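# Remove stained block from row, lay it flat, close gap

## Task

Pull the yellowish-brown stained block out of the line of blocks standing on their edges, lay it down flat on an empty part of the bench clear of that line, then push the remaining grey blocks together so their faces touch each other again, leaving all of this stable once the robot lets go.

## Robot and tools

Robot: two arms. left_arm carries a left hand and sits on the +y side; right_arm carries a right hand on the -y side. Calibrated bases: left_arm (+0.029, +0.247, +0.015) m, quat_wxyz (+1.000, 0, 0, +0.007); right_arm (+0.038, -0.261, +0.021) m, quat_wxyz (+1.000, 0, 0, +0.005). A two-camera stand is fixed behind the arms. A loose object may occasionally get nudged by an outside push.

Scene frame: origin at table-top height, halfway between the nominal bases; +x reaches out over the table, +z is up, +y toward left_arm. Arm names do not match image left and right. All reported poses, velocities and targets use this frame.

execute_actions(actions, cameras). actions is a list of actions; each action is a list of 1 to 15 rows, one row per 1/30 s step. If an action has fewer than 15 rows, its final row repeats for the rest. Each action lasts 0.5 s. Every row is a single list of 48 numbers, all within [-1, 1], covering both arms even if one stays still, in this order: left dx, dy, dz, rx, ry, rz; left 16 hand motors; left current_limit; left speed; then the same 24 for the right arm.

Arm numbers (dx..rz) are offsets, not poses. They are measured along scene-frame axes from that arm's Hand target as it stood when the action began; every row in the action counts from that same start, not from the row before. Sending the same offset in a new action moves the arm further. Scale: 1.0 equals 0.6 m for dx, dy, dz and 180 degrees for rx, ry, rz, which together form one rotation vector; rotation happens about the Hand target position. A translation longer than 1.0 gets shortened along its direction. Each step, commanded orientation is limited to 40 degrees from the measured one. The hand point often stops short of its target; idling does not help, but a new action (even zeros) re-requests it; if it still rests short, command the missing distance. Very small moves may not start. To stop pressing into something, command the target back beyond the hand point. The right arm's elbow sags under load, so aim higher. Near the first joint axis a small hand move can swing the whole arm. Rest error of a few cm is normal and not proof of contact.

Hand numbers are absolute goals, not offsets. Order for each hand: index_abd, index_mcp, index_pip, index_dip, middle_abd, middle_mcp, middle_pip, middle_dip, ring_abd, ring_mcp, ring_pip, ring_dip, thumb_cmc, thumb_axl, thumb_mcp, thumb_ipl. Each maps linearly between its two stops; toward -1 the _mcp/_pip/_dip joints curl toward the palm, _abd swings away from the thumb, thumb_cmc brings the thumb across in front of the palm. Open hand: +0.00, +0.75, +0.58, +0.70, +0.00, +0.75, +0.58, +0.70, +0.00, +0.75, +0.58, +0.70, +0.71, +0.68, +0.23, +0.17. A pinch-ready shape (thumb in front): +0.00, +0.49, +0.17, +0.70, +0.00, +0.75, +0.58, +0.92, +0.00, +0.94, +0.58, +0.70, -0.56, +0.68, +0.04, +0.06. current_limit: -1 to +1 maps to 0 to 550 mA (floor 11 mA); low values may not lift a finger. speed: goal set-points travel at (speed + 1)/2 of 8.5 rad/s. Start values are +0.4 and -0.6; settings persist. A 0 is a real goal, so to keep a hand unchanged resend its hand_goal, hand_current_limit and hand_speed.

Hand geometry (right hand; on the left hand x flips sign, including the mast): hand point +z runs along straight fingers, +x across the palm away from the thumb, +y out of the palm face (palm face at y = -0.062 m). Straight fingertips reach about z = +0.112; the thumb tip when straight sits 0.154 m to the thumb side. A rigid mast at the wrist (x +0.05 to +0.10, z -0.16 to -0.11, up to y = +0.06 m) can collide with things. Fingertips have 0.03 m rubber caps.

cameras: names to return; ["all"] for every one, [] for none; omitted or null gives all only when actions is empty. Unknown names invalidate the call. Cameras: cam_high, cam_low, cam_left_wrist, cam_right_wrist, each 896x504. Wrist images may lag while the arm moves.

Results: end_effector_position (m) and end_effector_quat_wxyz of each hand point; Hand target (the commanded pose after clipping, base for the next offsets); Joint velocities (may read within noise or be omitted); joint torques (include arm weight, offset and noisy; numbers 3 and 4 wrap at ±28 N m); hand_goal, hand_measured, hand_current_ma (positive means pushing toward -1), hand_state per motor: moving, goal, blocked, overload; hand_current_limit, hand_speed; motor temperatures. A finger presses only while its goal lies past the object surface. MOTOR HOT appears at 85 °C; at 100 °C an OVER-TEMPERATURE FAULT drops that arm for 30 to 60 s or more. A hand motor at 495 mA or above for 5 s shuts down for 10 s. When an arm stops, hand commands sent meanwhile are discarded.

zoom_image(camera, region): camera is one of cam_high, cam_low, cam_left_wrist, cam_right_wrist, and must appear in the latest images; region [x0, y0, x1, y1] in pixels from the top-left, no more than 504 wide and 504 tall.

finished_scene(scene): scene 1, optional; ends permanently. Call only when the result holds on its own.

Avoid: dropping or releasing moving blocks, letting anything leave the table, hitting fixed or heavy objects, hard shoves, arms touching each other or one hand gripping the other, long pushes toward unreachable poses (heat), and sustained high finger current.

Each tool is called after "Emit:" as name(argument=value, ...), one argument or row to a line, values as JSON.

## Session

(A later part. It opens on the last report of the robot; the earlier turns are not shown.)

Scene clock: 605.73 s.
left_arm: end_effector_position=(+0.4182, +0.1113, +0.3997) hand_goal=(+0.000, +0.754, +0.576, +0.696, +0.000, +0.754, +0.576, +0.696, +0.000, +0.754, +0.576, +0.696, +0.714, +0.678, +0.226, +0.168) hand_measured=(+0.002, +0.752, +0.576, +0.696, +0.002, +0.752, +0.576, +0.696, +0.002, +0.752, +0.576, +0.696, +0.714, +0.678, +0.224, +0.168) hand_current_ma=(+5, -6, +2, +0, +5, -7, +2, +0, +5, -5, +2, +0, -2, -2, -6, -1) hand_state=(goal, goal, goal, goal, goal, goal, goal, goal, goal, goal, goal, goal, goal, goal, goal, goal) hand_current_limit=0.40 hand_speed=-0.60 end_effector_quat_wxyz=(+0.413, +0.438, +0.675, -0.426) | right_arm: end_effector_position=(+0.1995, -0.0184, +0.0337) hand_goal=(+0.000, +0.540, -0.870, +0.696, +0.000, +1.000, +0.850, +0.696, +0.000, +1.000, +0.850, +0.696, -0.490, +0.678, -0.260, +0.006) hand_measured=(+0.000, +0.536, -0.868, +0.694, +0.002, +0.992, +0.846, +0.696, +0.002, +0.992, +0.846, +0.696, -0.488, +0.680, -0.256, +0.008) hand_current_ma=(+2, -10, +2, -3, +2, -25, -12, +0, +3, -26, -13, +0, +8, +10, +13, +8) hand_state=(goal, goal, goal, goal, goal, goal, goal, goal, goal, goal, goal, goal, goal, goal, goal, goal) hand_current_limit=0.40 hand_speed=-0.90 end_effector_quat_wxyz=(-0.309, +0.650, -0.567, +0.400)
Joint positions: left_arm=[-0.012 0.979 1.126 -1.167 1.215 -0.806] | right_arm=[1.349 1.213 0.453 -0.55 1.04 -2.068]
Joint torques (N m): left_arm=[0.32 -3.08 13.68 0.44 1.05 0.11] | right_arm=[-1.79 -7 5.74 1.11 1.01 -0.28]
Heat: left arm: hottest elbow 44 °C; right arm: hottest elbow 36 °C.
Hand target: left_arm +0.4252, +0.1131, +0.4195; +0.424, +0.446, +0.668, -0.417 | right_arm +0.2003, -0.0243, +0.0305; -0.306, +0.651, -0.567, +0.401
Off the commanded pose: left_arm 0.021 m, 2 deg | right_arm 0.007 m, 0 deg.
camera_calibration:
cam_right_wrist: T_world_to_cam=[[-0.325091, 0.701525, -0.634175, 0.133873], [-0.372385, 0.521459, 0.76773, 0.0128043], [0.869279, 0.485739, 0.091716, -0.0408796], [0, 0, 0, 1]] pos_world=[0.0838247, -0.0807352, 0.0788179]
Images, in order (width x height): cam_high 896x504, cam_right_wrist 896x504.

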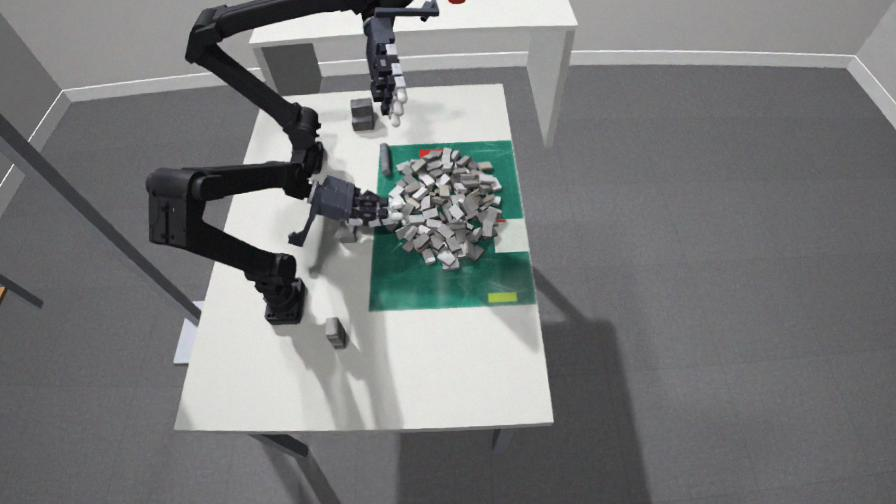

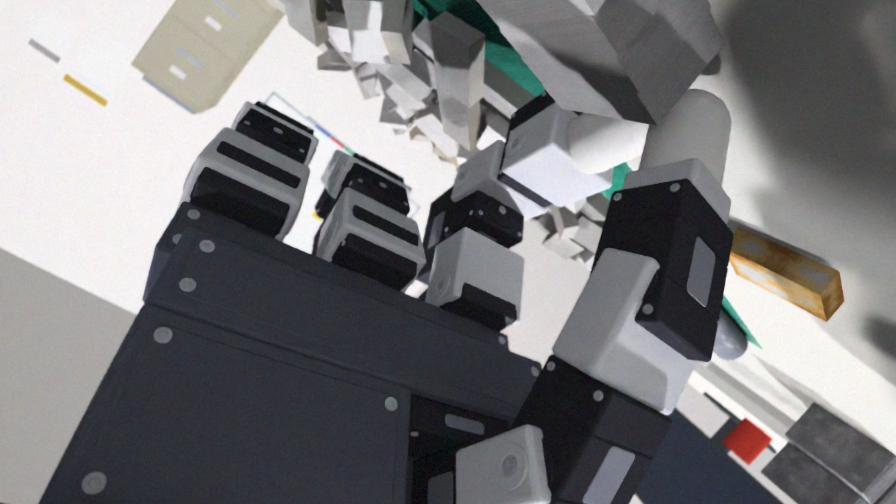

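Emit:
execute_actions(
  actions=[
    [[0,0,0,0,0,0,0,0.754,0.576,0.696,0,0.754,0.576,0.696,0,0.754,0.576,0.696,0.714,0.678,0.226,0.168,0.4,-0.6,0,0.006,0.006,0.009,0,-0.012,0,0.54,-0.87,0.696,0,1,0.85,0.696,0,1,0.85,0.696,-0.49,0.678,-0.26,0.005,0.4,-0.9]],
    [[0,0,0,0,0,0,0,0.754,0.576,0.696,0,0.754,0.576,0.696,0,0.754,0.576,0.696,0.714,0.678,0.226,0.168,0.4,-0.6,0,0.006,0.006,0.009,0,-0.012,0,0.54,-0.87,0.696,0,1,0.85,0.696,0,1,0.85,0.696,-0.49,0.678,-0.26,0.005,0.4,-0.9]],
  ],
  cameras=["cam_high", "cam_right_wrist"],
)

Emit:
zoom_image(
  camera="cam_right_wrist",
  region=[480, 0, 800, 320],
)

Scene clock: 607.57 s.
left_arm: end_effector_position=(+0.4182, +0.1113, +0.3997) hand_goal=(+0.000, +0.754, +0.576, +0.696, +0.000, +0.754, +0.576, +0.696, +0.000, +0.754, +0.576, +0.696, +0.714, +0.678, +0.226, +0.168) hand_measured=(+0.002, +0.752, +0.576, +0.696, +0.002, +0.752, +0.576, +0.696, +0.002, +0.752, +0.576, +0.696, +0.714, +0.678, +0.224, +0.168) hand_current_ma=(+5, -6, +2, +0, +5, -7, +2, +0, +5, -5, +2, +0, -2, -2, -6, -1) hand_state=(goal, goal, goal, goal, goal, goal, goal, goal, goal, goal, goal, goal, goal, goal, goal, goal) hand_current_limit=0.40 hand_speed=-0.60 end_effector_quat_wxyz=(+0.413, +0.438, +0.675, -0.426) | right_arm: end_effector_position=(+0.1975, -0.0228, +0.0319) hand_goal=(+0.000, +0.540, -0.870, +0.696, +0.000, +1.000, +0.850, +0.696, +0.000, +1.000, +0.850, +0.696, -0.490, +0.678, -0.260, +0.006) hand_measured=(+0.000, +0.538, -0.870, +0.694, +0.002, +0.992, +0.846, +0.696, +0.002, +0.992, +0.846, +0.696, -0.488, +0.680, -0.256, +0.008) hand_current_ma=(+2, -6, +2, -3, +2, -25, -12, +0, +3, -26, -13, +0, +6, +8, +13, +8) hand_state=(goal, goal, goal, goal, goal, goal, goal, goal, goal, goal, goal, goal, goal, goal, goal, goal) hand_current_limit=0.40 hand_speed=-0.90 end_effector_quat_wxyz=(-0.309, +0.623, -0.600, +0.395)
Joint positions: left_arm=[-0.012 0.979 1.126 -1.167 1.215 -0.806] | right_arm=[1.349 1.213 0.453 -0.623 1.04 -1.928]
Joint torques (N m): left_arm=[0.32 -3.08 13.68 0.43 1.06 0.11] | right_arm=[-1.49 -5.95 8.43 -0.34 1.28 -0.11]
Heat: left arm: hottest elbow 44 °C; right arm: hottest elbow 36 °C.
Hand target: left_arm +0.4252, +0.1131, +0.4195; +0.424, +0.446, +0.668, -0.417 | right_arm +0.2003, -0.0172, +0.0377; -0.309, +0.621, -0.602, +0.396
Off the commanded pose: left_arm 0.021 m, 2 deg | right_arm 0.009 m, 0 deg.
camera_calibration:
cam_right_wrist: T_world_to_cam=[[-0.278063, 0.753475, -0.595782, 0.125867], [-0.332785, 0.506265, 0.795582, 0.00667462], [0.901074, 0.419489, 0.109972, -0.0452139], [0, 0, 0, 1]] pos_world=[0.0779611, -0.0792497, 0.074651]
Images, in order (width x height): cam_high 896x504, cam_right_wrist 896x504.

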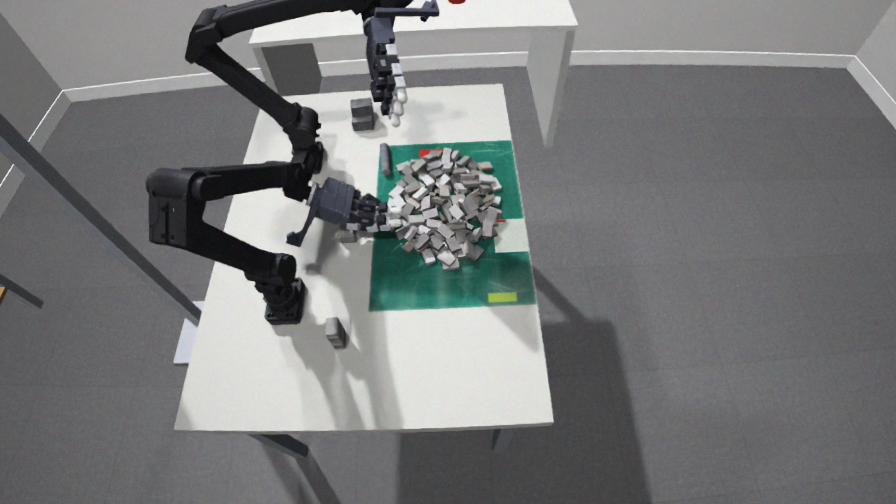

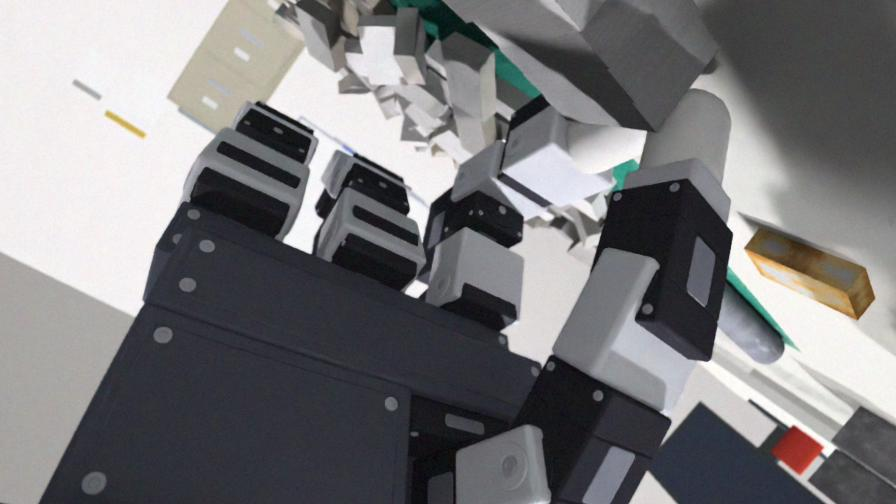

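Scaled by 1.575 from the camera's 896x504 image, which has a finer 1280x720 frame.

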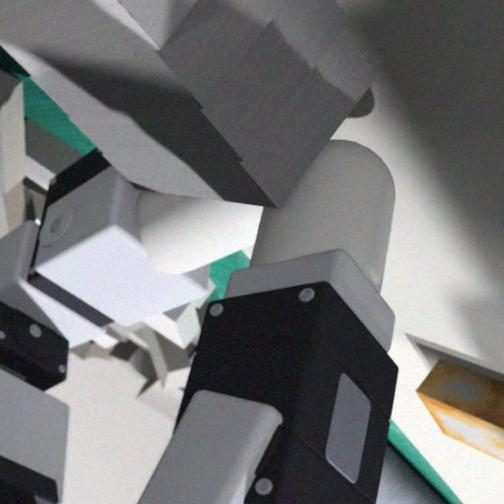

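Emit:
execute_actions(
  actions=[
    [[0,0,0,0,0,0,0,0.754,0.576,0.696,0,0.754,0.576,0.696,0,0.754,0.576,0.696,0.714,0.678,0.226,0.168,0.4,-0.6,0,0.003,0.003,0.0133,0,0,0,0.54,-0.87,0.696,0,1,0.85,0.696,0,1,0.85,0.696,-0.49,0.678,-0.26,0.005,0.4,-0.9]],
    [[0,0,0,0,0,0,0,0.754,0.576,0.696,0,0.754,0.576,0.696,0,0.754,0.576,0.696,0.714,0.678,0.226,0.168,0.4,-0.6,0,0.003,0.003,0.0133,0,0,0,0.54,-0.87,0.696,0,1,0.85,0.696,0,1,0.85,0.696,-0.49,0.678,-0.26,0.005,0.4,-0.9]],
    [[0,0,0,0,0,0,0,0.754,0.576,0.696,0,0.754,0.576,0.696,0,0.754,0.576,0.696,0.714,0.678,0.226,0.168,0.4,-0.6,0,0.003,0.003,0.0133,0,0,0,0.54,-0.87,0.696,0,1,0.85,0.696,0,1,0.85,0.696,-0.49,0.678,-0.26,0.005,0.4,-0.9]],
  ],
  cameras=["cam_right_wrist"],
)

Emit:
zoom_image(
  camera="cam_right_wrist",
  region=[480, 0, 800, 320],
)

Scene clock: 610.40 s.
left_arm: end_effector_position=(+0.4182, +0.1113, +0.3997) hand_goal=(+0.000, +0.754, +0.576, +0.696, +0.000, +0.754, +0.576, +0.696, +0.000, +0.754, +0.576, +0.696, +0.714, +0.678, +0.226, +0.168) hand_measured=(+0.002, +0.752, +0.576, +0.696, +0.002, +0.752, +0.576, +0.696, +0.002, +0.752, +0.576, +0.696, +0.714, +0.678, +0.224, +0.168) hand_current_ma=(+5, -6, +2, +0, +5, -7, +2, +0, +5, -5, +2, +0, -2, -2, -6, -1) hand_state=(goal, goal, goal, goal, goal, goal, goal, goal, goal, goal, goal, goal, goal, goal, goal, goal) hand_current_limit=0.40 hand_speed=-0.60 end_effector_quat_wxyz=(+0.413, +0.438, +0.675, -0.426) | right_arm: end_effector_position=(+0.1993, -0.0067, +0.0466) hand_goal=(+0.000, +0.540, -0.870, +0.696, +0.000, +1.000, +0.850, +0.696, +0.000, +1.000, +0.850, +0.696, -0.490, +0.678, -0.260, +0.006) hand_measured=(+0.000, +0.538, -0.866, +0.696, +0.002, +0.992, +0.846, +0.696, +0.002, +0.992, +0.846, +0.696, -0.488, +0.680, -0.256, +0.008) hand_current_ma=(+2, -5, +8, +0, +2, -25, -12, +0, +3, -26, -13, +0, +4, +6, +13, +8) hand_state=(goal, goal, goal, goal, goal, goal, goal, goal, goal, goal, goal, goal, goal, goal, goal, goal) hand_current_limit=0.40 hand_speed=-0.90 end_effector_quat_wxyz=(-0.348, +0.601, -0.624, +0.358)
Joint positions: left_arm=[-0.012 0.979 1.126 -1.167 1.215 -0.806] | right_arm=[1.341 1.14 0.44 -0.56 1.016 -1.927]
Joint torques (N m): left_arm=[0.32 -3.08 13.68 0.43 1.05 0.11] | right_arm=[-1.79 -6.36 6.13 1.26 0.97 -0.17]
Heat: left arm: hottest elbow 44 °C; right arm: hottest elbow 36 °C.
Hand target: left_arm +0.4252, +0.1131, +0.4195; +0.424, +0.446, +0.668, -0.417 | right_arm +0.2003, -0.0118, +0.0430; -0.347, +0.600, -0.626, +0.357
Off the commanded pose: left_arm 0.021 m, 2 deg | right_arm 0.006 m, 0 deg.
camera_calibration:
cam_right_wrist: T_world_to_cam=[[-0.274183, 0.822439, -0.498415, 0.118094], [-0.334328, 0.40443, 0.85127, -0.0155798], [0.901692, 0.400038, 0.164077, -0.0579973], [0, 0, 0, 1]] pos_world=[0.0794663, -0.0676232, 0.0816386]
Images, in order (width x height): cam_right_wrist 896x504.

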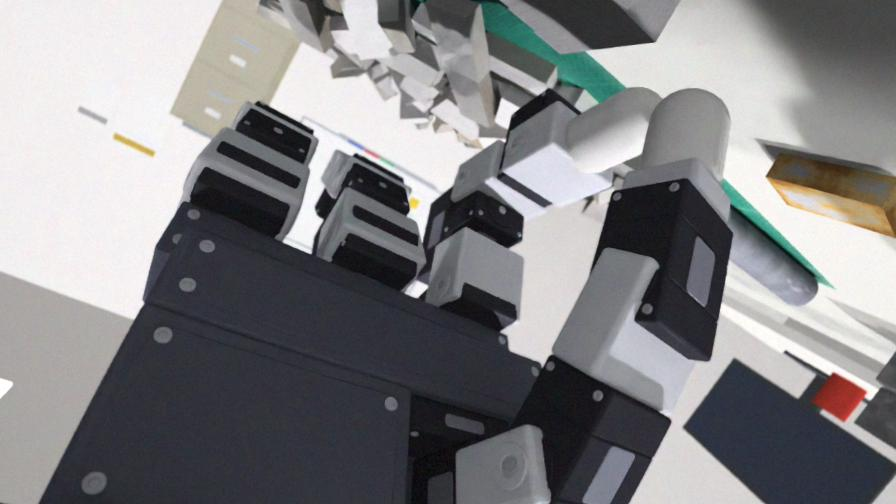

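Scaled by 1.575 from the camera's 896x504 image, which has a finer 1280x720 frame.

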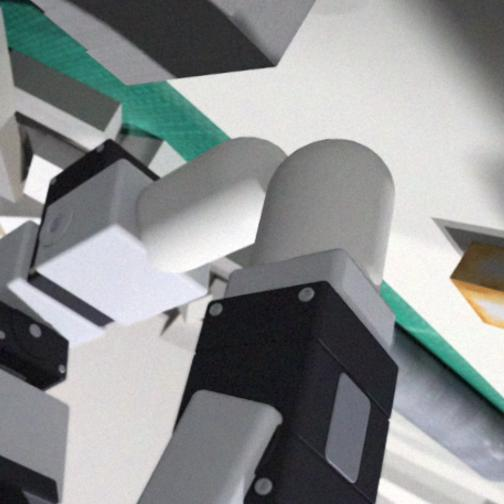

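Emit:
execute_actions(
  actions=[
    [[0,0,0,0,0,0,0,0.754,0.576,0.696,0,0.754,0.576,0.696,0,0.754,0.576,0.696,0.714,0.678,0.226,0.168,0.4,-0.6,0,0.01,0.01,0,0,0,0,0.54,-0.87,0.696,0,1,0.85,0.696,0,1,0.85,0.696,-0.49,0.678,-0.26,0.005,0.4,-0.9]],
    [[0,0,0,0,0,0,0,0.754,0.576,0.696,0,0.754,0.576,0.696,0,0.754,0.576,0.696,0.714,0.678,0.226,0.168,0.4,-0.6,0,0.006,0.014,0,0,0,0,0.54,-0.87,0.696,0,1,0.85,0.696,0,1,0.85,0.696,-0.49,0.678,-0.26,0.005,0.4,-0.9]],
    [[0,0,0,0,0,0,0,0.754,0.576,0.696,0,0.754,0.576,0.696,0,0.754,0.576,0.696,0.714,0.678,0.226,0.168,0.4,-0.6,0,0.006,0.014,0,0,0,0,0.54,-0.87,0.696,0,1,0.85,0.696,0,1,0.85,0.696,-0.49,0.678,-0.26,0.005,0.4,-0.9]],
    [[0,0,0,0,0,0,0,0.754,0.576,0.696,0,0.754,0.576,0.696,0,0.754,0.576,0.696,0.714,0.678,0.226,0.168,0.4,-0.6,0,0.006,0.016,0,0,0,0,0.54,-0.87,0.696,0,1,0.85,0.696,0,1,0.85,0.696,-0.49,0.678,-0.26,0.005,0.4,-0.9]],
    [[0,0,0,0,0,0,0,0.754,0.576,0.696,0,0.754,0.576,0.696,0,0.754,0.576,0.696,0.714,0.678,0.226,0.168,0.4,-0.6,0,0.006,0.016,0,0,0,0,0.54,-0.87,0.696,0,1,0.85,0.696,0,1,0.85,0.696,-0.49,0.678,-0.26,0.005,0.4,-0.9]],
  ],
  cameras=["cam_high", "cam_left_wrist", "cam_right_wrist"],
)

Emit:
zoom_image(
  camera="cam_high",
  region=[315, 190, 385, 250],
)

Emit:
zoom_image(
  camera="cam_left_wrist",
  region=[180, 230, 360, 400],
)

Scene clock: 613.87 s.
left_arm: end_effector_position=(+0.4182, +0.1113, +0.3997) hand_goal=(+0.000, +0.754, +0.576, +0.696, +0.000, +0.754, +0.576, +0.696, +0.000, +0.754, +0.576, +0.696, +0.714, +0.678, +0.226, +0.168) hand_measured=(+0.002, +0.752, +0.576, +0.696, +0.002, +0.752, +0.576, +0.696, +0.002, +0.752, +0.576, +0.696, +0.714, +0.678, +0.224, +0.168) hand_current_ma=(+5, -6, +2, +0, +5, -7, +2, +0, +5, -5, +2, +0, -2, -2, -6, -1) hand_state=(goal, goal, goal, goal, goal, goal, goal, goal, goal, goal, goal, goal, goal, goal, goal, goal) hand_current_limit=0.40 hand_speed=-0.60 end_effector_quat_wxyz=(+0.413, +0.438, +0.675, -0.426) | right_arm: end_effector_position=(+0.1975, -0.0148, +0.0646) hand_goal=(+0.000, +0.540, -0.870, +0.696, +0.000, +1.000, +0.850, +0.696, +0.000, +1.000, +0.850, +0.696, -0.490, +0.678, -0.260, +0.006) hand_measured=(+0.000, +0.538, -0.866, +0.696, +0.002, +0.992, +0.846, +0.696, +0.002, +0.992, +0.846, +0.696, -0.488, +0.680, -0.256, +0.008) hand_current_ma=(+2, -5, +8, +0, +2, -25, -12, +0, +3, -26, -13, +0, +4, +6, +13, +8) hand_state=(goal, goal, goal, goal, goal, goal, goal, goal, goal, goal, goal, goal, goal, goal, goal, goal) hand_current_limit=0.40 hand_speed=-0.90 end_effector_quat_wxyz=(-0.327, +0.612, -0.617, +0.371)
Joint positions: left_arm=[-0.012 0.979 1.126 -1.167 1.215 -0.806] | right_arm=[1.341 1.102 0.486 -0.706 1.016 -1.92]
Joint torques (N m): left_arm=[0.32 -3.08 13.67 0.46 1.05 0.11] | right_arm=[-0.56 -6.01 11.41 -0.01 1.17 0.06]
Heat: left arm: hottest elbow 44 °C; right arm: hottest elbow 37 °C.
Hand target: left_arm +0.4252, +0.1131, +0.4195; +0.424, +0.446, +0.668, -0.417 | right_arm +0.2003, +0.0086, +0.0850; -0.347, +0.600, -0.626, +0.357
Off the commanded pose: left_arm 0.021 m, 2 deg | right_arm 0.031 m, 3 deg.
camera_calibration:
cam_left_wrist: T_world_to_cam=[[-0.36973, -0.32096, 0.871943, -0.196197], [-0.747672, 0.659919, -0.0741209, 0.221958], [-0.551622, -0.679332, -0.483965, 0.624447], [0, 0, 0, 1]] pos_world=[0.43787, 0.214761, 0.489734]
cam_right_wrist: T_world_to_cam=[[-0.278137, 0.795175, -0.538828, 0.136256], [-0.321616, 0.451489, 0.832299, -0.0287272], [0.905098, 0.404789, 0.130165, -0.0543557], [0, 0, 0, 1]] pos_world=[0.077856, -0.073375, 0.104403]
Images, in order (width x height): cam_high 896x504, cam_left_wrist 896x504, cam_right_wrist 896x504.

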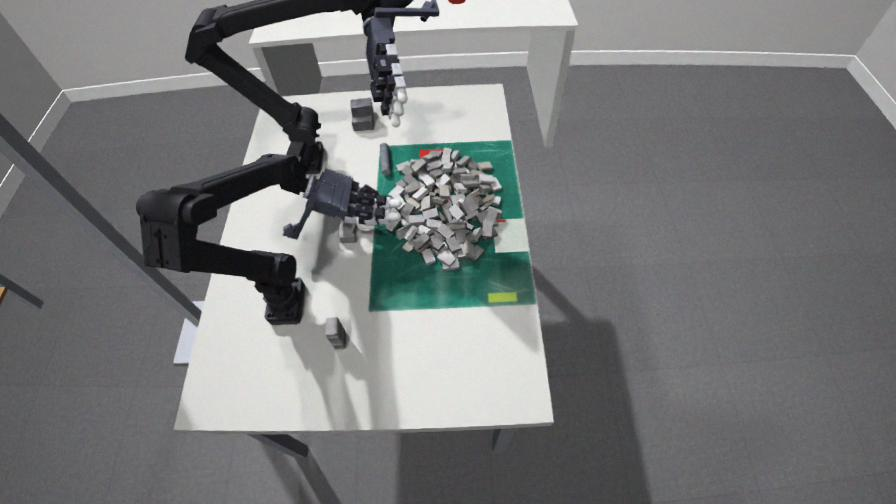

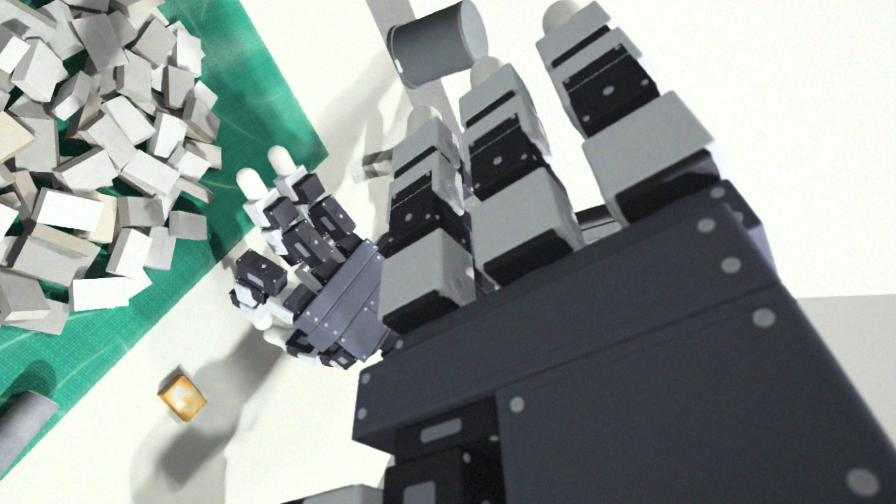

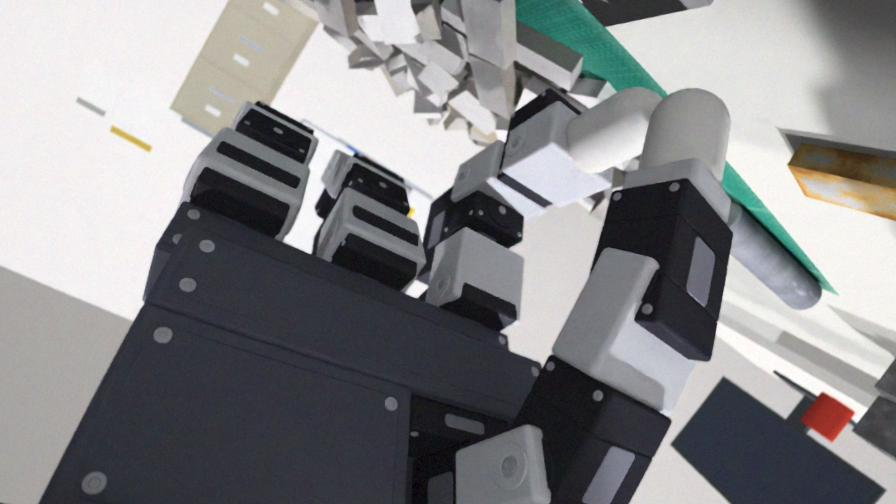

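Scaled by 7.200 from the camera's 896x504 image, which has a finer 1280x720 frame.

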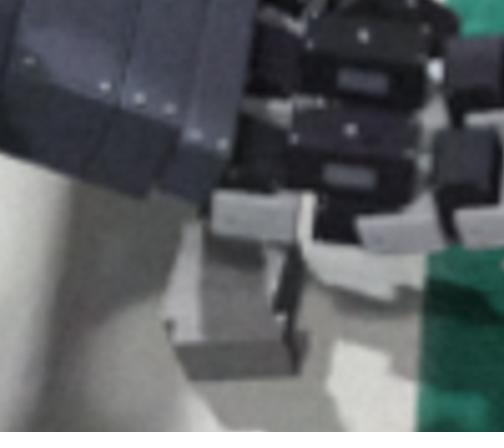

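Scaled by 2.800 from the camera's 896x504 image, which has a finer 1280x720 frame.

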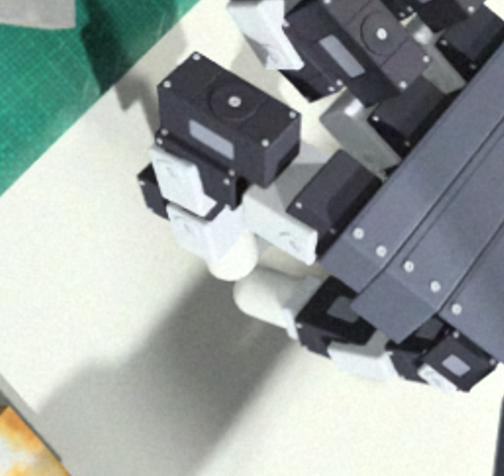

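Emit:
execute_actions(
  actions=[
    [[0,0,0,0,0,0,0,0.754,0.576,0.696,0,0.754,0.576,0.696,0,0.754,0.576,0.696,0.714,0.678,0.226,0.168,0.4,-0.6,0,0,0.016,0,0,0,0,0.54,-0.87,0.696,0,1,0.85,0.696,0,1,0.85,0.696,-0.49,0.678,-0.26,0.005,0.4,-0.9]],
    [[0,0,0,0,0,0,0,0.754,0.576,0.696,0,0.754,0.576,0.696,0,0.754,0.576,0.696,0.714,0.678,0.226,0.168,0.4,-0.6,0,-0.005,0.016,0,0,0,0,0.54,-0.87,0.696,0,1,0.85,0.696,0,1,0.85,0.696,-0.49,0.678,-0.26,0.005,0.4,-0.9]],
    [[0,0,0,0,0,0,0,0.754,0.576,0.696,0,0.754,0.576,0.696,0,0.754,0.576,0.696,0.714,0.678,0.226,0.168,0.4,-0.6,0,-0.015,0.02,0,0,0,0,0.54,-0.87,0.696,0,1,0.85,0.696,0,1,0.85,0.696,-0.49,0.678,-0.26,0.005,0.4,-0.9]],
    [[0,0,0,0,0,0,0,0.754,0.576,0.696,0,0.754,0.576,0.696,0,0.754,0.576,0.696,0.714,0.678,0.226,0.168,0.4,-0.6,0,-0.025,0.02,0,0,0,0,0.54,-0.87,0.696,0,1,0.85,0.696,0,1,0.85,0.696,-0.49,0.678,-0.26,0.005,0.4,-0.9]],
    [[0,0,0,0,0,0,0,0.754,0.576,0.696,0,0.754,0.576,0.696,0,0.754,0.576,0.696,0.714,0.678,0.226,0.168,0.4,-0.6,0,-0.025,0.016,0,0,0,0,0.54,-0.87,0.696,0,1,0.85,0.696,0,1,0.85,0.696,-0.49,0.678,-0.26,0.005,0.4,-0.9]],
  ],
)

Emit:
execute_actions(
  actions=[
    [[0,0,0,0,0,0,0,0.754,0.576,0.696,0,0.754,0.576,0.696,0,0.754,0.576,0.696,0.714,0.678,0.226,0.168,0.4,-0.6,0,-0.025,0.01,0,0,0,0,0.54,-0.87,0.696,0,1,0.85,0.696,0,1,0.85,0.696,-0.49,0.678,-0.26,0.005,0.4,-0.9]],
    [[0,0,0,0,0,0,0,0.754,0.576,0.696,0,0.754,0.576,0.696,0,0.754,0.576,0.696,0.714,0.678,0.226,0.168,0.4,-0.6,0,-0.025,0.01,0,0,0,0,0.54,-0.87,0.696,0,1,0.85,0.696,0,1,0.85,0.696,-0.49,0.678,-0.26,0.005,0.4,-0.9]],
    [[0,0,0,0,0,0,0,0.754,0.576,0.696,0,0.754,0.576,0.696,0,0.754,0.576,0.696,0.714,0.678,0.226,0.168,0.4,-0.6,0,-0.025,0.01,0,0,0,0,0.54,-0.87,0.696,0,1,0.85,0.696,0,1,0.85,0.696,-0.49,0.678,-0.26,0.005,0.4,-0.9]],
  ],
  cameras=["all"],
)

Emit:
zoom_image(
  camera="cam_left_wrist",
  region=[210, 250, 330, 360],
)

Emit:
zoom_image(
  camera="cam_high",
  region=[315, 190, 385, 250],
)

Scene clock: 617.67 s.
left_arm: end_effector_position=(+0.4182, +0.1113, +0.3997) hand_goal=(+0.000, +0.754, +0.576, +0.696, +0.000, +0.754, +0.576, +0.696, +0.000, +0.754, +0.576, +0.696, +0.714, +0.678, +0.226, +0.168) hand_measured=(+0.002, +0.752, +0.576, +0.696, +0.002, +0.752, +0.576, +0.696, +0.002, +0.752, +0.576, +0.696, +0.714, +0.678, +0.224, +0.168) hand_current_ma=(+5, -6, +2, +0, +5, -7, +2, +0, +5, -5, +2, +0, -2, -2, -6, -1) hand_state=(goal, goal, goal, goal, goal, goal, goal, goal, goal, goal, goal, goal, goal, goal, goal, goal) hand_current_limit=0.40 hand_speed=-0.60 end_effector_quat_wxyz=(+0.413, +0.438, +0.675, -0.426) | right_arm: end_effector_position=(+0.1966, -0.0427, +0.1206) hand_goal=(+0.000, +0.540, -0.870, +0.696, +0.000, +1.000, +0.850, +0.696, +0.000, +1.000, +0.850, +0.696, -0.490, +0.678, -0.260, +0.006) hand_measured=(+0.000, +0.538, -0.866, +0.696, +0.002, +0.992, +0.846, +0.696, +0.002, +0.992, +0.846, +0.696, -0.488, +0.680, -0.256, +0.008) hand_current_ma=(+2, -6, +8, +0, +2, -25, -12, +0, +3, -26, -13, +0, +3, +6, +13, +8) hand_state=(goal, goal, goal, goal, goal, goal, goal, goal, goal, goal, goal, goal, goal, goal, goal, goal) hand_current_limit=0.40 hand_speed=-0.90 end_effector_quat_wxyz=(-0.340, +0.604, -0.623, +0.362)
Joint positions: left_arm=[-0.012 0.979 1.126 -1.167 1.215 -0.806] | right_arm=[1.315 0.857 0.511 -0.902 1.008 -1.963]
Joint torques (N m): left_arm=[0.32 -3.14 13.67 0.44 1.05 0.11] | right_arm=[-1.67 -3.72 11.84 0.17 0.96 -0.27]
Heat: left arm: hottest elbow 44 °C; right arm: hottest elbow 38 °C.
Hand target: left_arm +0.4252, +0.1131, +0.4195; +0.424, +0.446, +0.668, -0.417 | right_arm +0.2003, -0.0333, +0.1380; -0.347, +0.600, -0.626, +0.357
Off the commanded pose: left_arm 0.021 m, 2 deg | right_arm 0.020 m, 1 deg.

Scene clock: 619.47 s.
left_arm: end_effector_position=(+0.4182, +0.1113, +0.3997) hand_goal=(+0.000, +0.754, +0.576, +0.696, +0.000, +0.754, +0.576, +0.696, +0.000, +0.754, +0.576, +0.696, +0.714, +0.678, +0.226, +0.168) hand_measured=(+0.002, +0.752, +0.576, +0.696, +0.002, +0.752, +0.576, +0.696, +0.002, +0.752, +0.576, +0.696, +0.714, +0.678, +0.224, +0.168) hand_current_ma=(+5, -6, +2, +0, +5, -7, +2, +0, +5, -5, +2, +0, -2, -2, -6, -1) hand_state=(goal, goal, goal, goal, goal, goal, goal, goal, goal, goal, goal, goal, goal, goal, goal, goal) hand_current_limit=0.40 hand_speed=-0.60 end_effector_quat_wxyz=(+0.413, +0.438, +0.675, -0.426) | right_arm: end_effector_position=(+0.2000, -0.0746, +0.1543) hand_goal=(+0.000, +0.540, -0.870, +0.696, +0.000, +1.000, +0.850, +0.696, +0.000, +1.000, +0.850, +0.696, -0.490, +0.678, -0.260, +0.006) hand_measured=(+0.000, +0.538, -0.866, +0.696, +0.002, +0.992, +0.846, +0.696, +0.002, +0.992, +0.846, +0.696, -0.488, +0.680, -0.256, +0.008) hand_current_ma=(+2, -7, +8, +0, +2, -26, -12, +0, +3, -27, -13, +0, +3, +6, +13, +8) hand_state=(goal, goal, goal, goal, goal, goal, goal, goal, goal, goal, goal, goal, goal, goal, goal, goal) hand_current_limit=0.40 hand_speed=-0.90 end_effector_quat_wxyz=(-0.353, +0.596, -0.628, +0.354)
Joint positions: left_arm=[-0.012 0.979 1.126 -1.167 1.215 -0.806] | right_arm=[1.251 0.654 0.511 -0.979 0.982 -2.071]
Joint torques (N m): left_arm=[0.38 -3.14 13.68 0.43 1.05 0.1] | right_arm=[-1.73 -1.85 9.89 0.32 0.92 -0.26]
Heat: left arm: hottest elbow 44 °C; right arm: hottest elbow 38 °C.
Hand target: left_arm +0.4252, +0.1131, +0.4195; +0.424, +0.446, +0.668, -0.417 | right_arm +0.2003, -0.0783, +0.1559; -0.347, +0.600, -0.626, +0.357
Off the commanded pose: left_arm 0.021 m, 2 deg | right_arm 0.004 m, 1 deg.
camera_calibration:
cam_left_wrist: T_world_to_cam=[[-0.36973, -0.32096, 0.871943, -0.196197], [-0.747672, 0.659919, -0.0741209, 0.221958], [-0.551622, -0.679332, -0.483965, 0.624447], [0, 0, 0, 1]] pos_world=[0.43787, 0.214761, 0.489734]
cam_right_wrist: T_world_to_cam=[[-0.268957, 0.832263, -0.484768, 0.225392], [-0.333892, 0.391536, 0.857447, -0.0815539], [0.903426, 0.392476, 0.17258, -0.0513398], [0, 0, 0, 1]] pos_world=[0.0797722, -0.135505, 0.188051]

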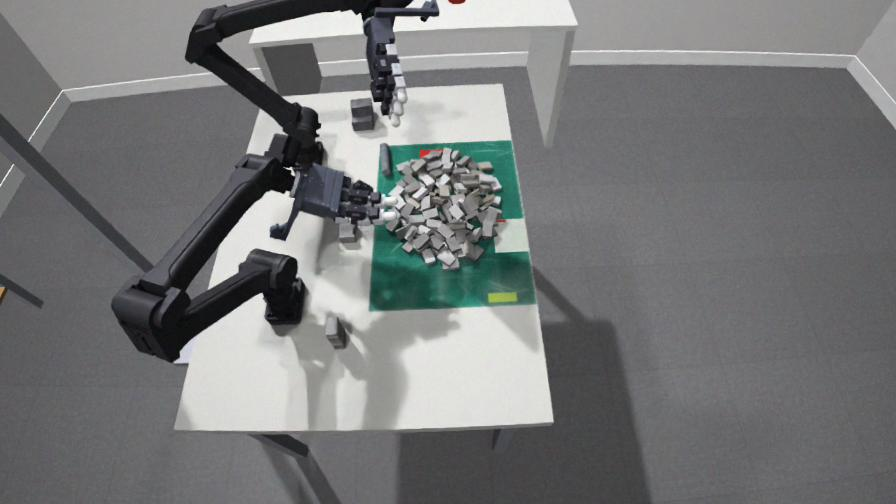

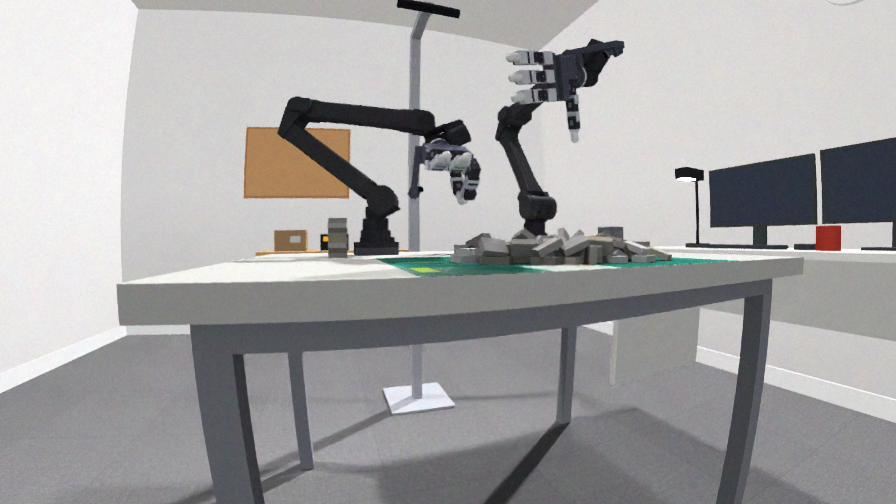

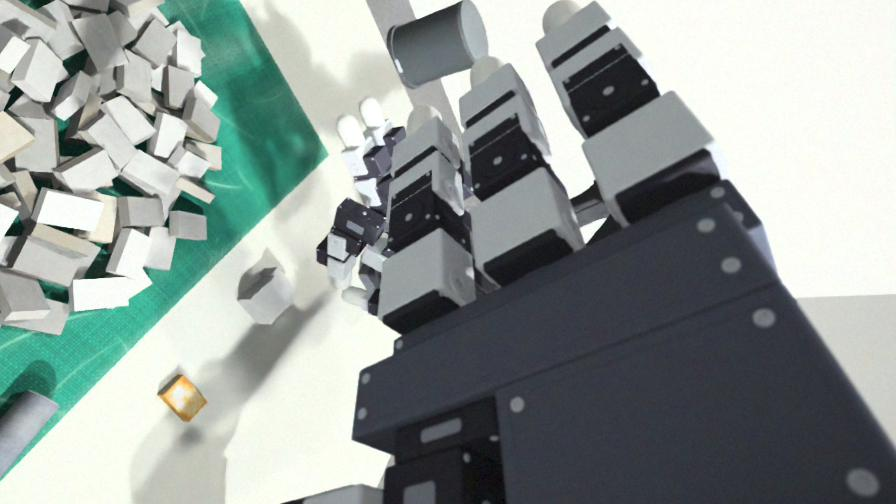

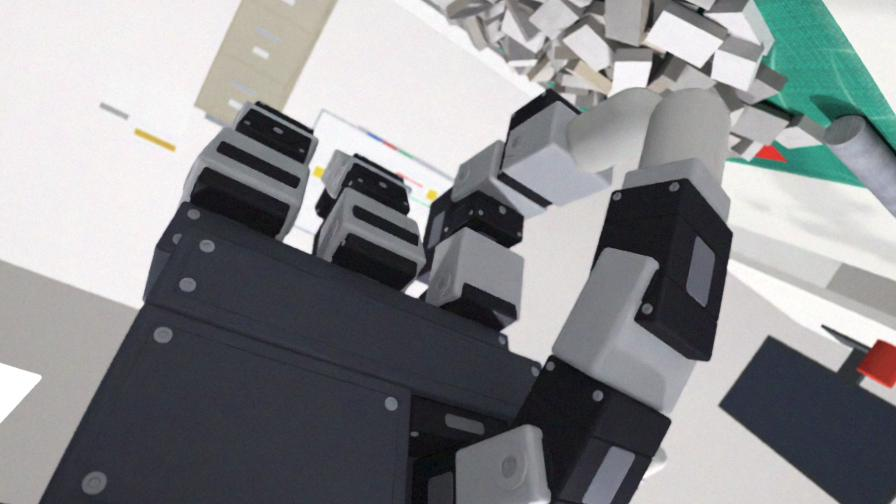

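Scaled by 4.200 from the camera's 896x504 image, which has a finer 1280x720 frame.

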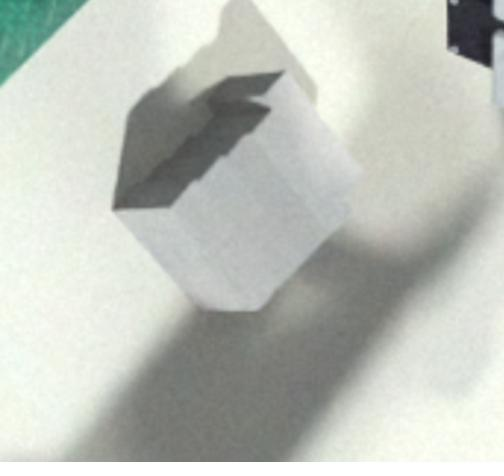

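Scaled by 7.200 from the camera's 896x504 image, which has a finer 1280x720 frame.

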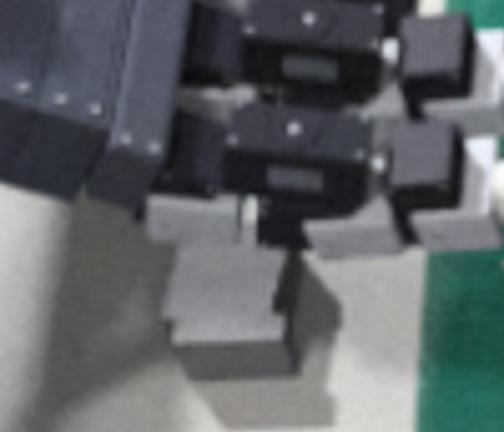

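Emit:
zoom_image(
  camera="cam_left_wrist",
  region=[230, 258, 300, 330],
)

Emit:
zoom_image(
  camera="cam_high",
  region=[330, 210, 370, 250],
)

Scaled by 7.000 from the camera's 896x504 image, which has a finer 1280x720 frame.

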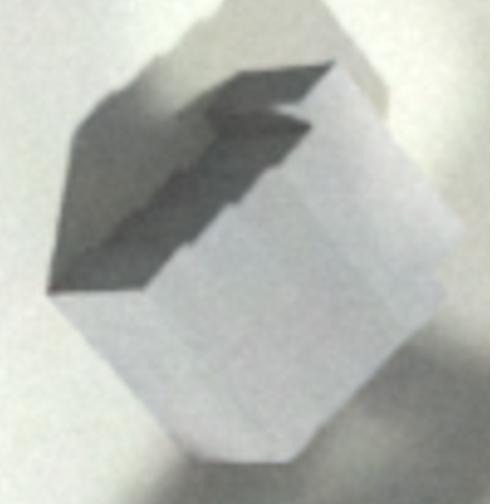

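Scaled by 12.600 from the camera's 896x504 image, which has a finer 1280x720 frame.

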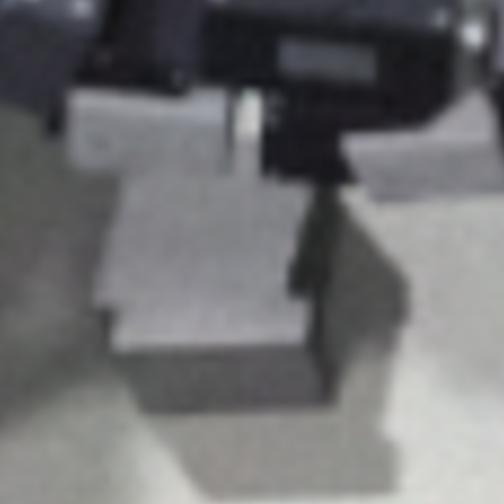

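Emit:
execute_actions(
  actions=[
    [[0,0,0,0,0,0,0,0.754,0.576,0.696,0,0.754,0.576,0.696,0,0.754,0.576,0.696,0.714,0.678,0.226,0.168,0.4,-0.6,-0.006,0,-0.02,0,0,0.01,0,0.7,-0.8,0.68,0,1,0.85,0.696,0,1,0.85,0.696,-0.49,0.678,-0.2,0.005,0.4,-0.9]],
    [[0,0,0,0,0,0,0,0.754,0.576,0.696,0,0.754,0.576,0.696,0,0.754,0.576,0.696,0.714,0.678,0.226,0.168,0.4,-0.6,-0.006,-0.002,-0.02,0,0,0.0095,0,0.9,-0.79,0.68,0,1,0.85,0.696,0,1,0.85,0.696,-0.49,0.678,-0.14,0.005,0.4,-0.9]],
    [[0,0,0,0,0,0,0,0.754,0.576,0.696,0,0.754,0.576,0.696,0,0.754,0.576,0.696,0.714,0.678,0.226,0.168,0.4,-0.6,-0.005,-0.002,-0.02,0,0,0,0,0.9,-0.79,0.68,0,1,0.85,0.696,0,1,0.85,0.696,-0.49,0.678,-0.14,0.005,0.4,-0.9]],
    [[0,0,0,0,0,0,0,0.754,0.576,0.696,0,0.754,0.576,0.696,0,0.754,0.576,0.696,0.714,0.678,0.226,0.168,0.4,-0.6,-0.005,-0.002,-0.02,0,0,0,0,0.9,-0.79,0.68,0,1,0.85,0.696,0,1,0.85,0.696,-0.49,0.678,-0.14,0.005,0.4,-0.9]],
    [[0,0,0,0,0,0,0,0.754,0.576,0.696,0,0.754,0.576,0.696,0,0.754,0.576,0.696,0.714,0.678,0.226,0.168,0.4,-0.6,-0.005,-0.002,-0.02,0,0,0,0,0.9,-0.79,0.68,0,1,0.85,0.696,0,1,0.85,0.696,-0.49,0.678,-0.14,0.005,0.4,-0.9]],
  ],
  cameras=["cam_left_wrist", "cam_right_wrist"],
)

Emit:
zoom_image(
  camera="cam_left_wrist",
  region=[210, 210, 370, 340],
)

Scene clock: 624.43 s.
left_arm: end_effector_position=(+0.4182, +0.1113, +0.3997) hand_goal=(+0.000, +0.754, +0.576, +0.696, +0.000, +0.754, +0.576, +0.696, +0.000, +0.754, +0.576, +0.696, +0.714, +0.678, +0.226, +0.168) hand_measured=(+0.002, +0.752, +0.576, +0.696, +0.002, +0.752, +0.576, +0.696, +0.002, +0.752, +0.576, +0.696, +0.714, +0.678, +0.224, +0.168) hand_current_ma=(+5, -6, +2, +0, +5, -7, +2, +0, +5, -5, +2, +0, -2, -2, -6, -1) hand_state=(goal, goal, goal, goal, goal, goal, goal, goal, goal, goal, goal, goal, goal, goal, goal, goal) hand_current_limit=0.40 hand_speed=-0.60 end_effector_quat_wxyz=(+0.413, +0.438, +0.675, -0.426) | right_arm: end_effector_position=(+0.1859, -0.0832, +0.1031) hand_goal=(+0.000, +0.900, -0.790, +0.680, +0.000, +1.000, +0.850, +0.696, +0.000, +1.000, +0.850, +0.696, -0.490, +0.678, -0.140, +0.006) hand_measured=(+0.000, +0.884, -0.792, +0.682, +0.002, +0.992, +0.846, +0.696, +0.002, +0.992, +0.846, +0.696, -0.488, +0.680, -0.142, +0.008) hand_current_ma=(+2, -54, -3, +7, +2, -26, -12, +0, +3, -27, -13, +0, +3, +6, -5, +8) hand_state=(goal, goal, goal, goal, goal, goal, goal, goal, goal, goal, goal, goal, goal, goal, goal, goal) hand_current_limit=0.40 hand_speed=-0.90 end_effector_quat_wxyz=(-0.357, +0.617, -0.609, +0.348)
Joint positions: left_arm=[-0.012 0.979 1.126 -1.167 1.215 -0.806] | right_arm=[1.301 0.635 0.371 -0.865 0.98 -2.083]
Joint torques (N m): left_arm=[0.26 -3.14 13.68 0.43 1.06 0.11] | right_arm=[-0.44 -0.56 8.06 1.51 1.13 -0.02]
Heat: left arm: hottest elbow 44 °C; right arm: hottest elbow 38 °C.
Hand target: left_arm +0.4252, +0.1131, +0.4195; +0.424, +0.446, +0.668, -0.417 | right_arm +0.1842, -0.0832, +0.0959; -0.358, +0.619, -0.607, +0.347
Off the commanded pose: left_arm 0.021 m, 2 deg | right_arm 0.007 m, 0 deg.
camera_calibration:
cam_left_wrist: T_world_to_cam=[[-0.36973, -0.32096, 0.871943, -0.196197], [-0.747672, 0.659919, -0.0741209, 0.221958], [-0.551622, -0.679332, -0.483965, 0.624447], [0, 0, 0, 1]] pos_world=[0.43787, 0.214761, 0.489734]
cam_right_wrist: T_world_to_cam=[[-0.317118, 0.807838, -0.496823, 0.212201], [-0.352717, 0.385822, 0.852486, -0.0354395], [0.880356, 0.445577, 0.162587, -0.0166205], [0, 0, 0, 1]] pos_world=[0.0694249, -0.150345, 0.13834]
Images, in order (width x height): cam_left_wrist 896x504, cam_right_wrist 896x504.

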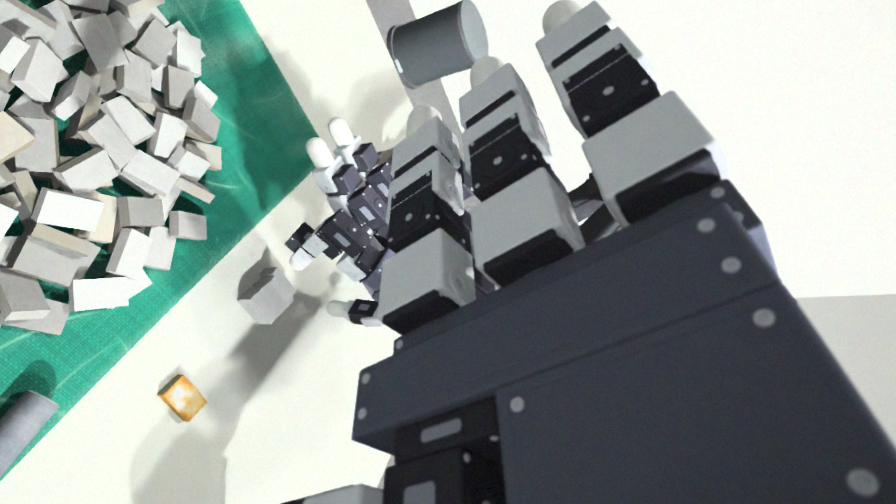

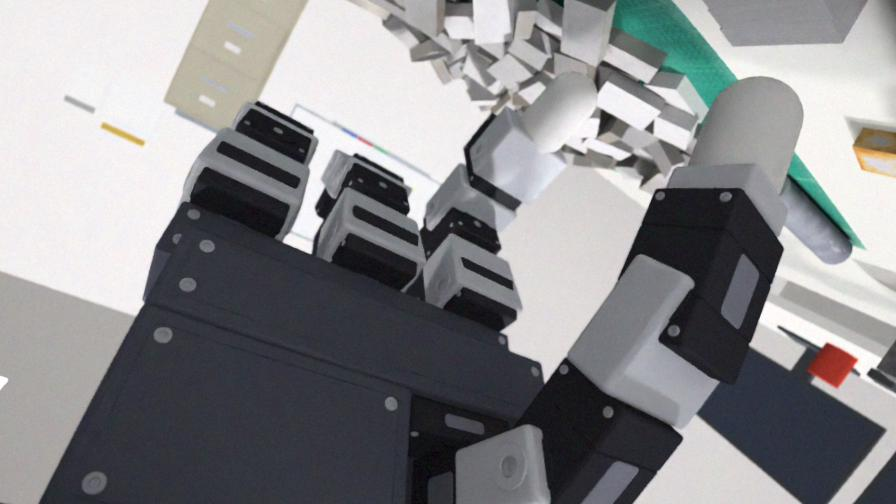

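Scaled by 3.150 from the camera's 896x504 image, which has a finer 1280x720 frame.

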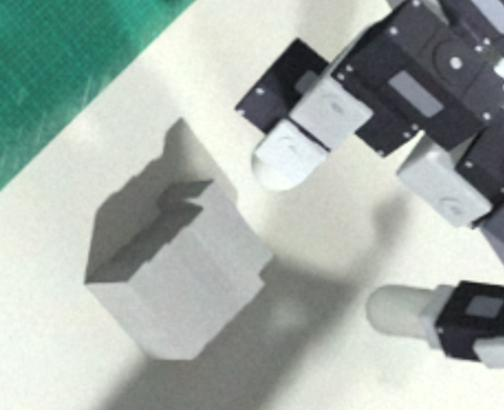

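Emit:
execute_actions(
  actions=[
    [[0,0,0,0,0,0,0,0.754,0.576,0.696,0,0.754,0.576,0.696,0,0.754,0.576,0.696,0.714,0.678,0.226,0.168,0.4,-0.6,-0.0005,-0.0015,-0.0164,-0.0075,0,-0.003,0,0.9,-0.79,0.68,0,1,0.85,0.696,0,1,0.85,0.696,-0.49,0.678,-0.14,0.005,0.4,-0.9]],
    [[0,0,0,0,0,0,0,0.754,0.576,0.696,0,0.754,0.576,0.696,0,0.754,0.576,0.696,0.714,0.678,0.226,0.168,0.4,-0.6,-0.0005,-0.0015,-0.0164,-0.0075,0,-0.003,0,0.9,-0.79,0.68,0,1,0.85,0.696,0,1,0.85,0.696,-0.49,0.678,-0.14,0.005,0.4,-0.9]],
    [[0,0,0,0,0,0,0,0.754,0.576,0.696,0,0.754,0.576,0.696,0,0.754,0.576,0.696,0.714,0.678,0.226,0.168,0.4,-0.6,-0.0005,-0.0015,-0.0164,0,0,0,0,0.9,-0.79,0.68,0,1,0.85,0.696,0,1,0.85,0.696,-0.49,0.678,-0.14,0.005,0.4,-0.9]],
    [[0,0,0,0,0,0,0,0.754,0.576,0.696,0,0.754,0.576,0.696,0,0.754,0.576,0.696,0.714,0.678,0.226,0.168,0.4,-0.6,-0.0005,-0.0015,-0.0164,0,0,0,0,0.9,-0.79,0.68,0,1,0.85,0.696,0,1,0.85,0.696,-0.49,0.678,-0.14,0.005,0.4,-0.9]],
  ],
  cameras=["cam_left_wrist", "cam_right_wrist"],
)

Emit:
zoom_image(
  camera="cam_left_wrist",
  region=[210, 210, 350, 330],
)

Scene clock: 627.50 s.
left_arm: end_effector_position=(+0.4182, +0.1113, +0.3997) hand_goal=(+0.000, +0.754, +0.576, +0.696, +0.000, +0.754, +0.576, +0.696, +0.000, +0.754, +0.576, +0.696, +0.714, +0.678, +0.226, +0.168) hand_measured=(+0.002, +0.752, +0.576, +0.696, +0.002, +0.752, +0.576, +0.696, +0.002, +0.752, +0.576, +0.696, +0.714, +0.678, +0.224, +0.168) hand_current_ma=(+5, -6, +2, +0, +5, -7, +2, +0, +5, -5, +2, +0, -2, -2, -6, -1) hand_state=(goal, goal, goal, goal, goal, goal, goal, goal, goal, goal, goal, goal, goal, goal, goal, goal) hand_current_limit=0.40 hand_speed=-0.60 end_effector_quat_wxyz=(+0.413, +0.438, +0.675, -0.426) | right_arm: end_effector_position=(+0.1846, -0.0855, +0.0636) hand_goal=(+0.000, +0.900, -0.790, +0.680, +0.000, +1.000, +0.850, +0.696, +0.000, +1.000, +0.850, +0.696, -0.490, +0.678, -0.140, +0.006) hand_measured=(+0.000, +0.884, -0.792, +0.682, +0.002, +0.992, +0.846, +0.696, +0.002, +0.992, +0.846, +0.696, -0.488, +0.680, -0.142, +0.008) hand_current_ma=(+2, -53, -3, +7, +2, -26, -12, +0, +3, -27, -13, +0, +3, +6, -5, +8) hand_state=(goal, goal, goal, goal, goal, goal, goal, goal, goal, goal, goal, goal, goal, goal, goal, goal) hand_current_limit=0.40 hand_speed=-0.90 end_effector_quat_wxyz=(-0.339, +0.621, -0.605, +0.365)
Joint positions: left_arm=[-0.012 0.979 1.126 -1.167 1.215 -0.806] | right_arm=[1.321 0.763 0.31 -0.765 1.005 -2.032]
Joint torques (N m): left_arm=[0.32 -3.14 13.68 0.43 1.06 0.11] | right_arm=[-0.56 -1.03 7.35 1.36 1.18 0.03]
Heat: left arm: hottest elbow 44 °C; right arm: hottest elbow 38 °C.
Hand target: left_arm +0.4252, +0.1131, +0.4195; +0.424, +0.446, +0.668, -0.417 | right_arm +0.1829, -0.0868, +0.0565; -0.340, +0.622, -0.605, +0.364
Off the commanded pose: left_arm 0.021 m, 2 deg | right_arm 0.007 m, 0 deg.
camera_calibration:
cam_left_wrist: T_world_to_cam=[[-0.36973, -0.32096, 0.871943, -0.196197], [-0.747672, 0.659919, -0.0741209, 0.221958], [-0.551622, -0.679332, -0.483965, 0.624447], [0, 0, 0, 1]] pos_world=[0.43787, 0.214761, 0.489734]
cam_right_wrist: T_world_to_cam=[[-0.305393, 0.787261, -0.535682, 0.192545], [-0.34689, 0.431922, 0.832533, 0.00279469], [0.886794, 0.440072, 0.141187, -0.00841734], [0, 0, 0, 1]] pos_world=[0.0672358, -0.149086, 0.102005]
Images, in order (width x height): cam_left_wrist 896x504, cam_right_wrist 896x504.

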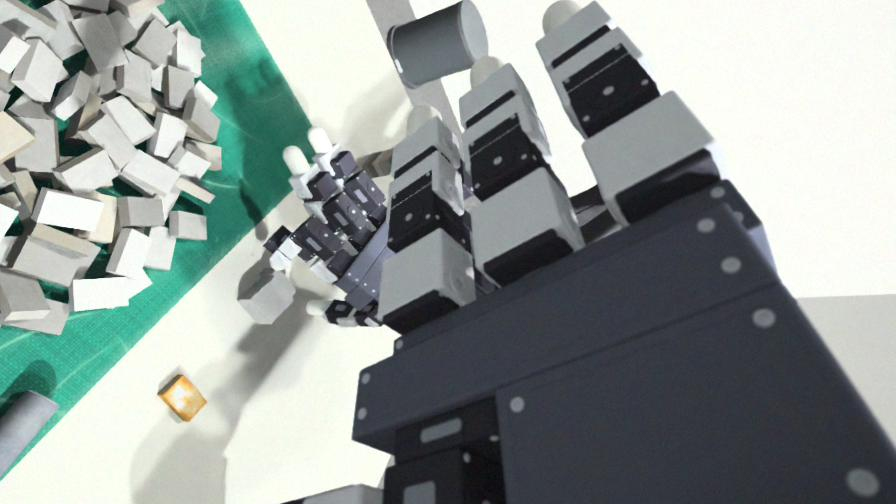

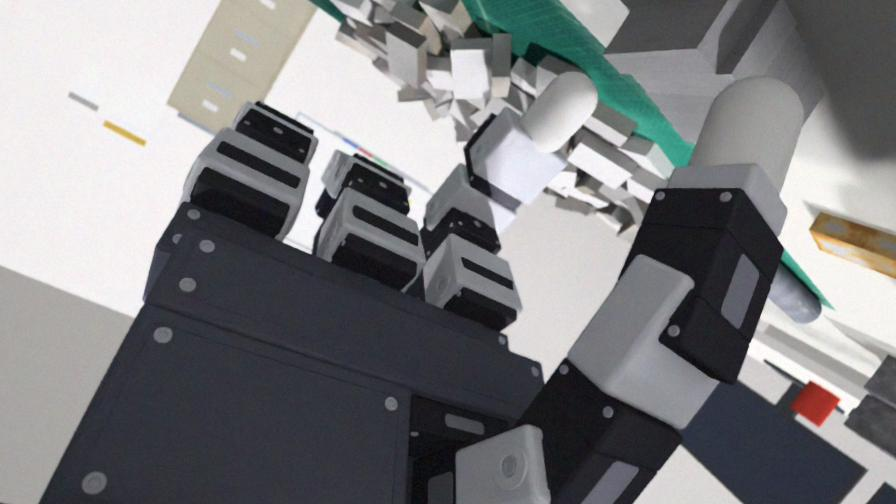

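Scaled by 3.600 from the camera's 896x504 image, which has a finer 1280x720 frame.

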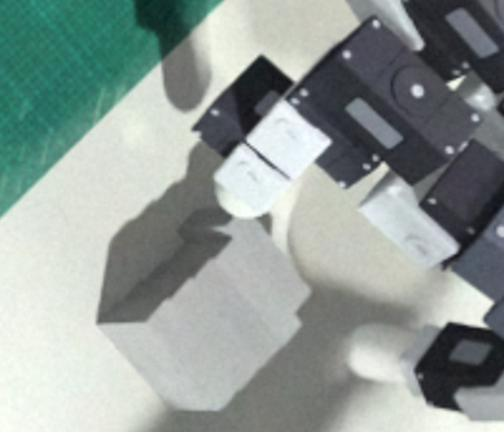

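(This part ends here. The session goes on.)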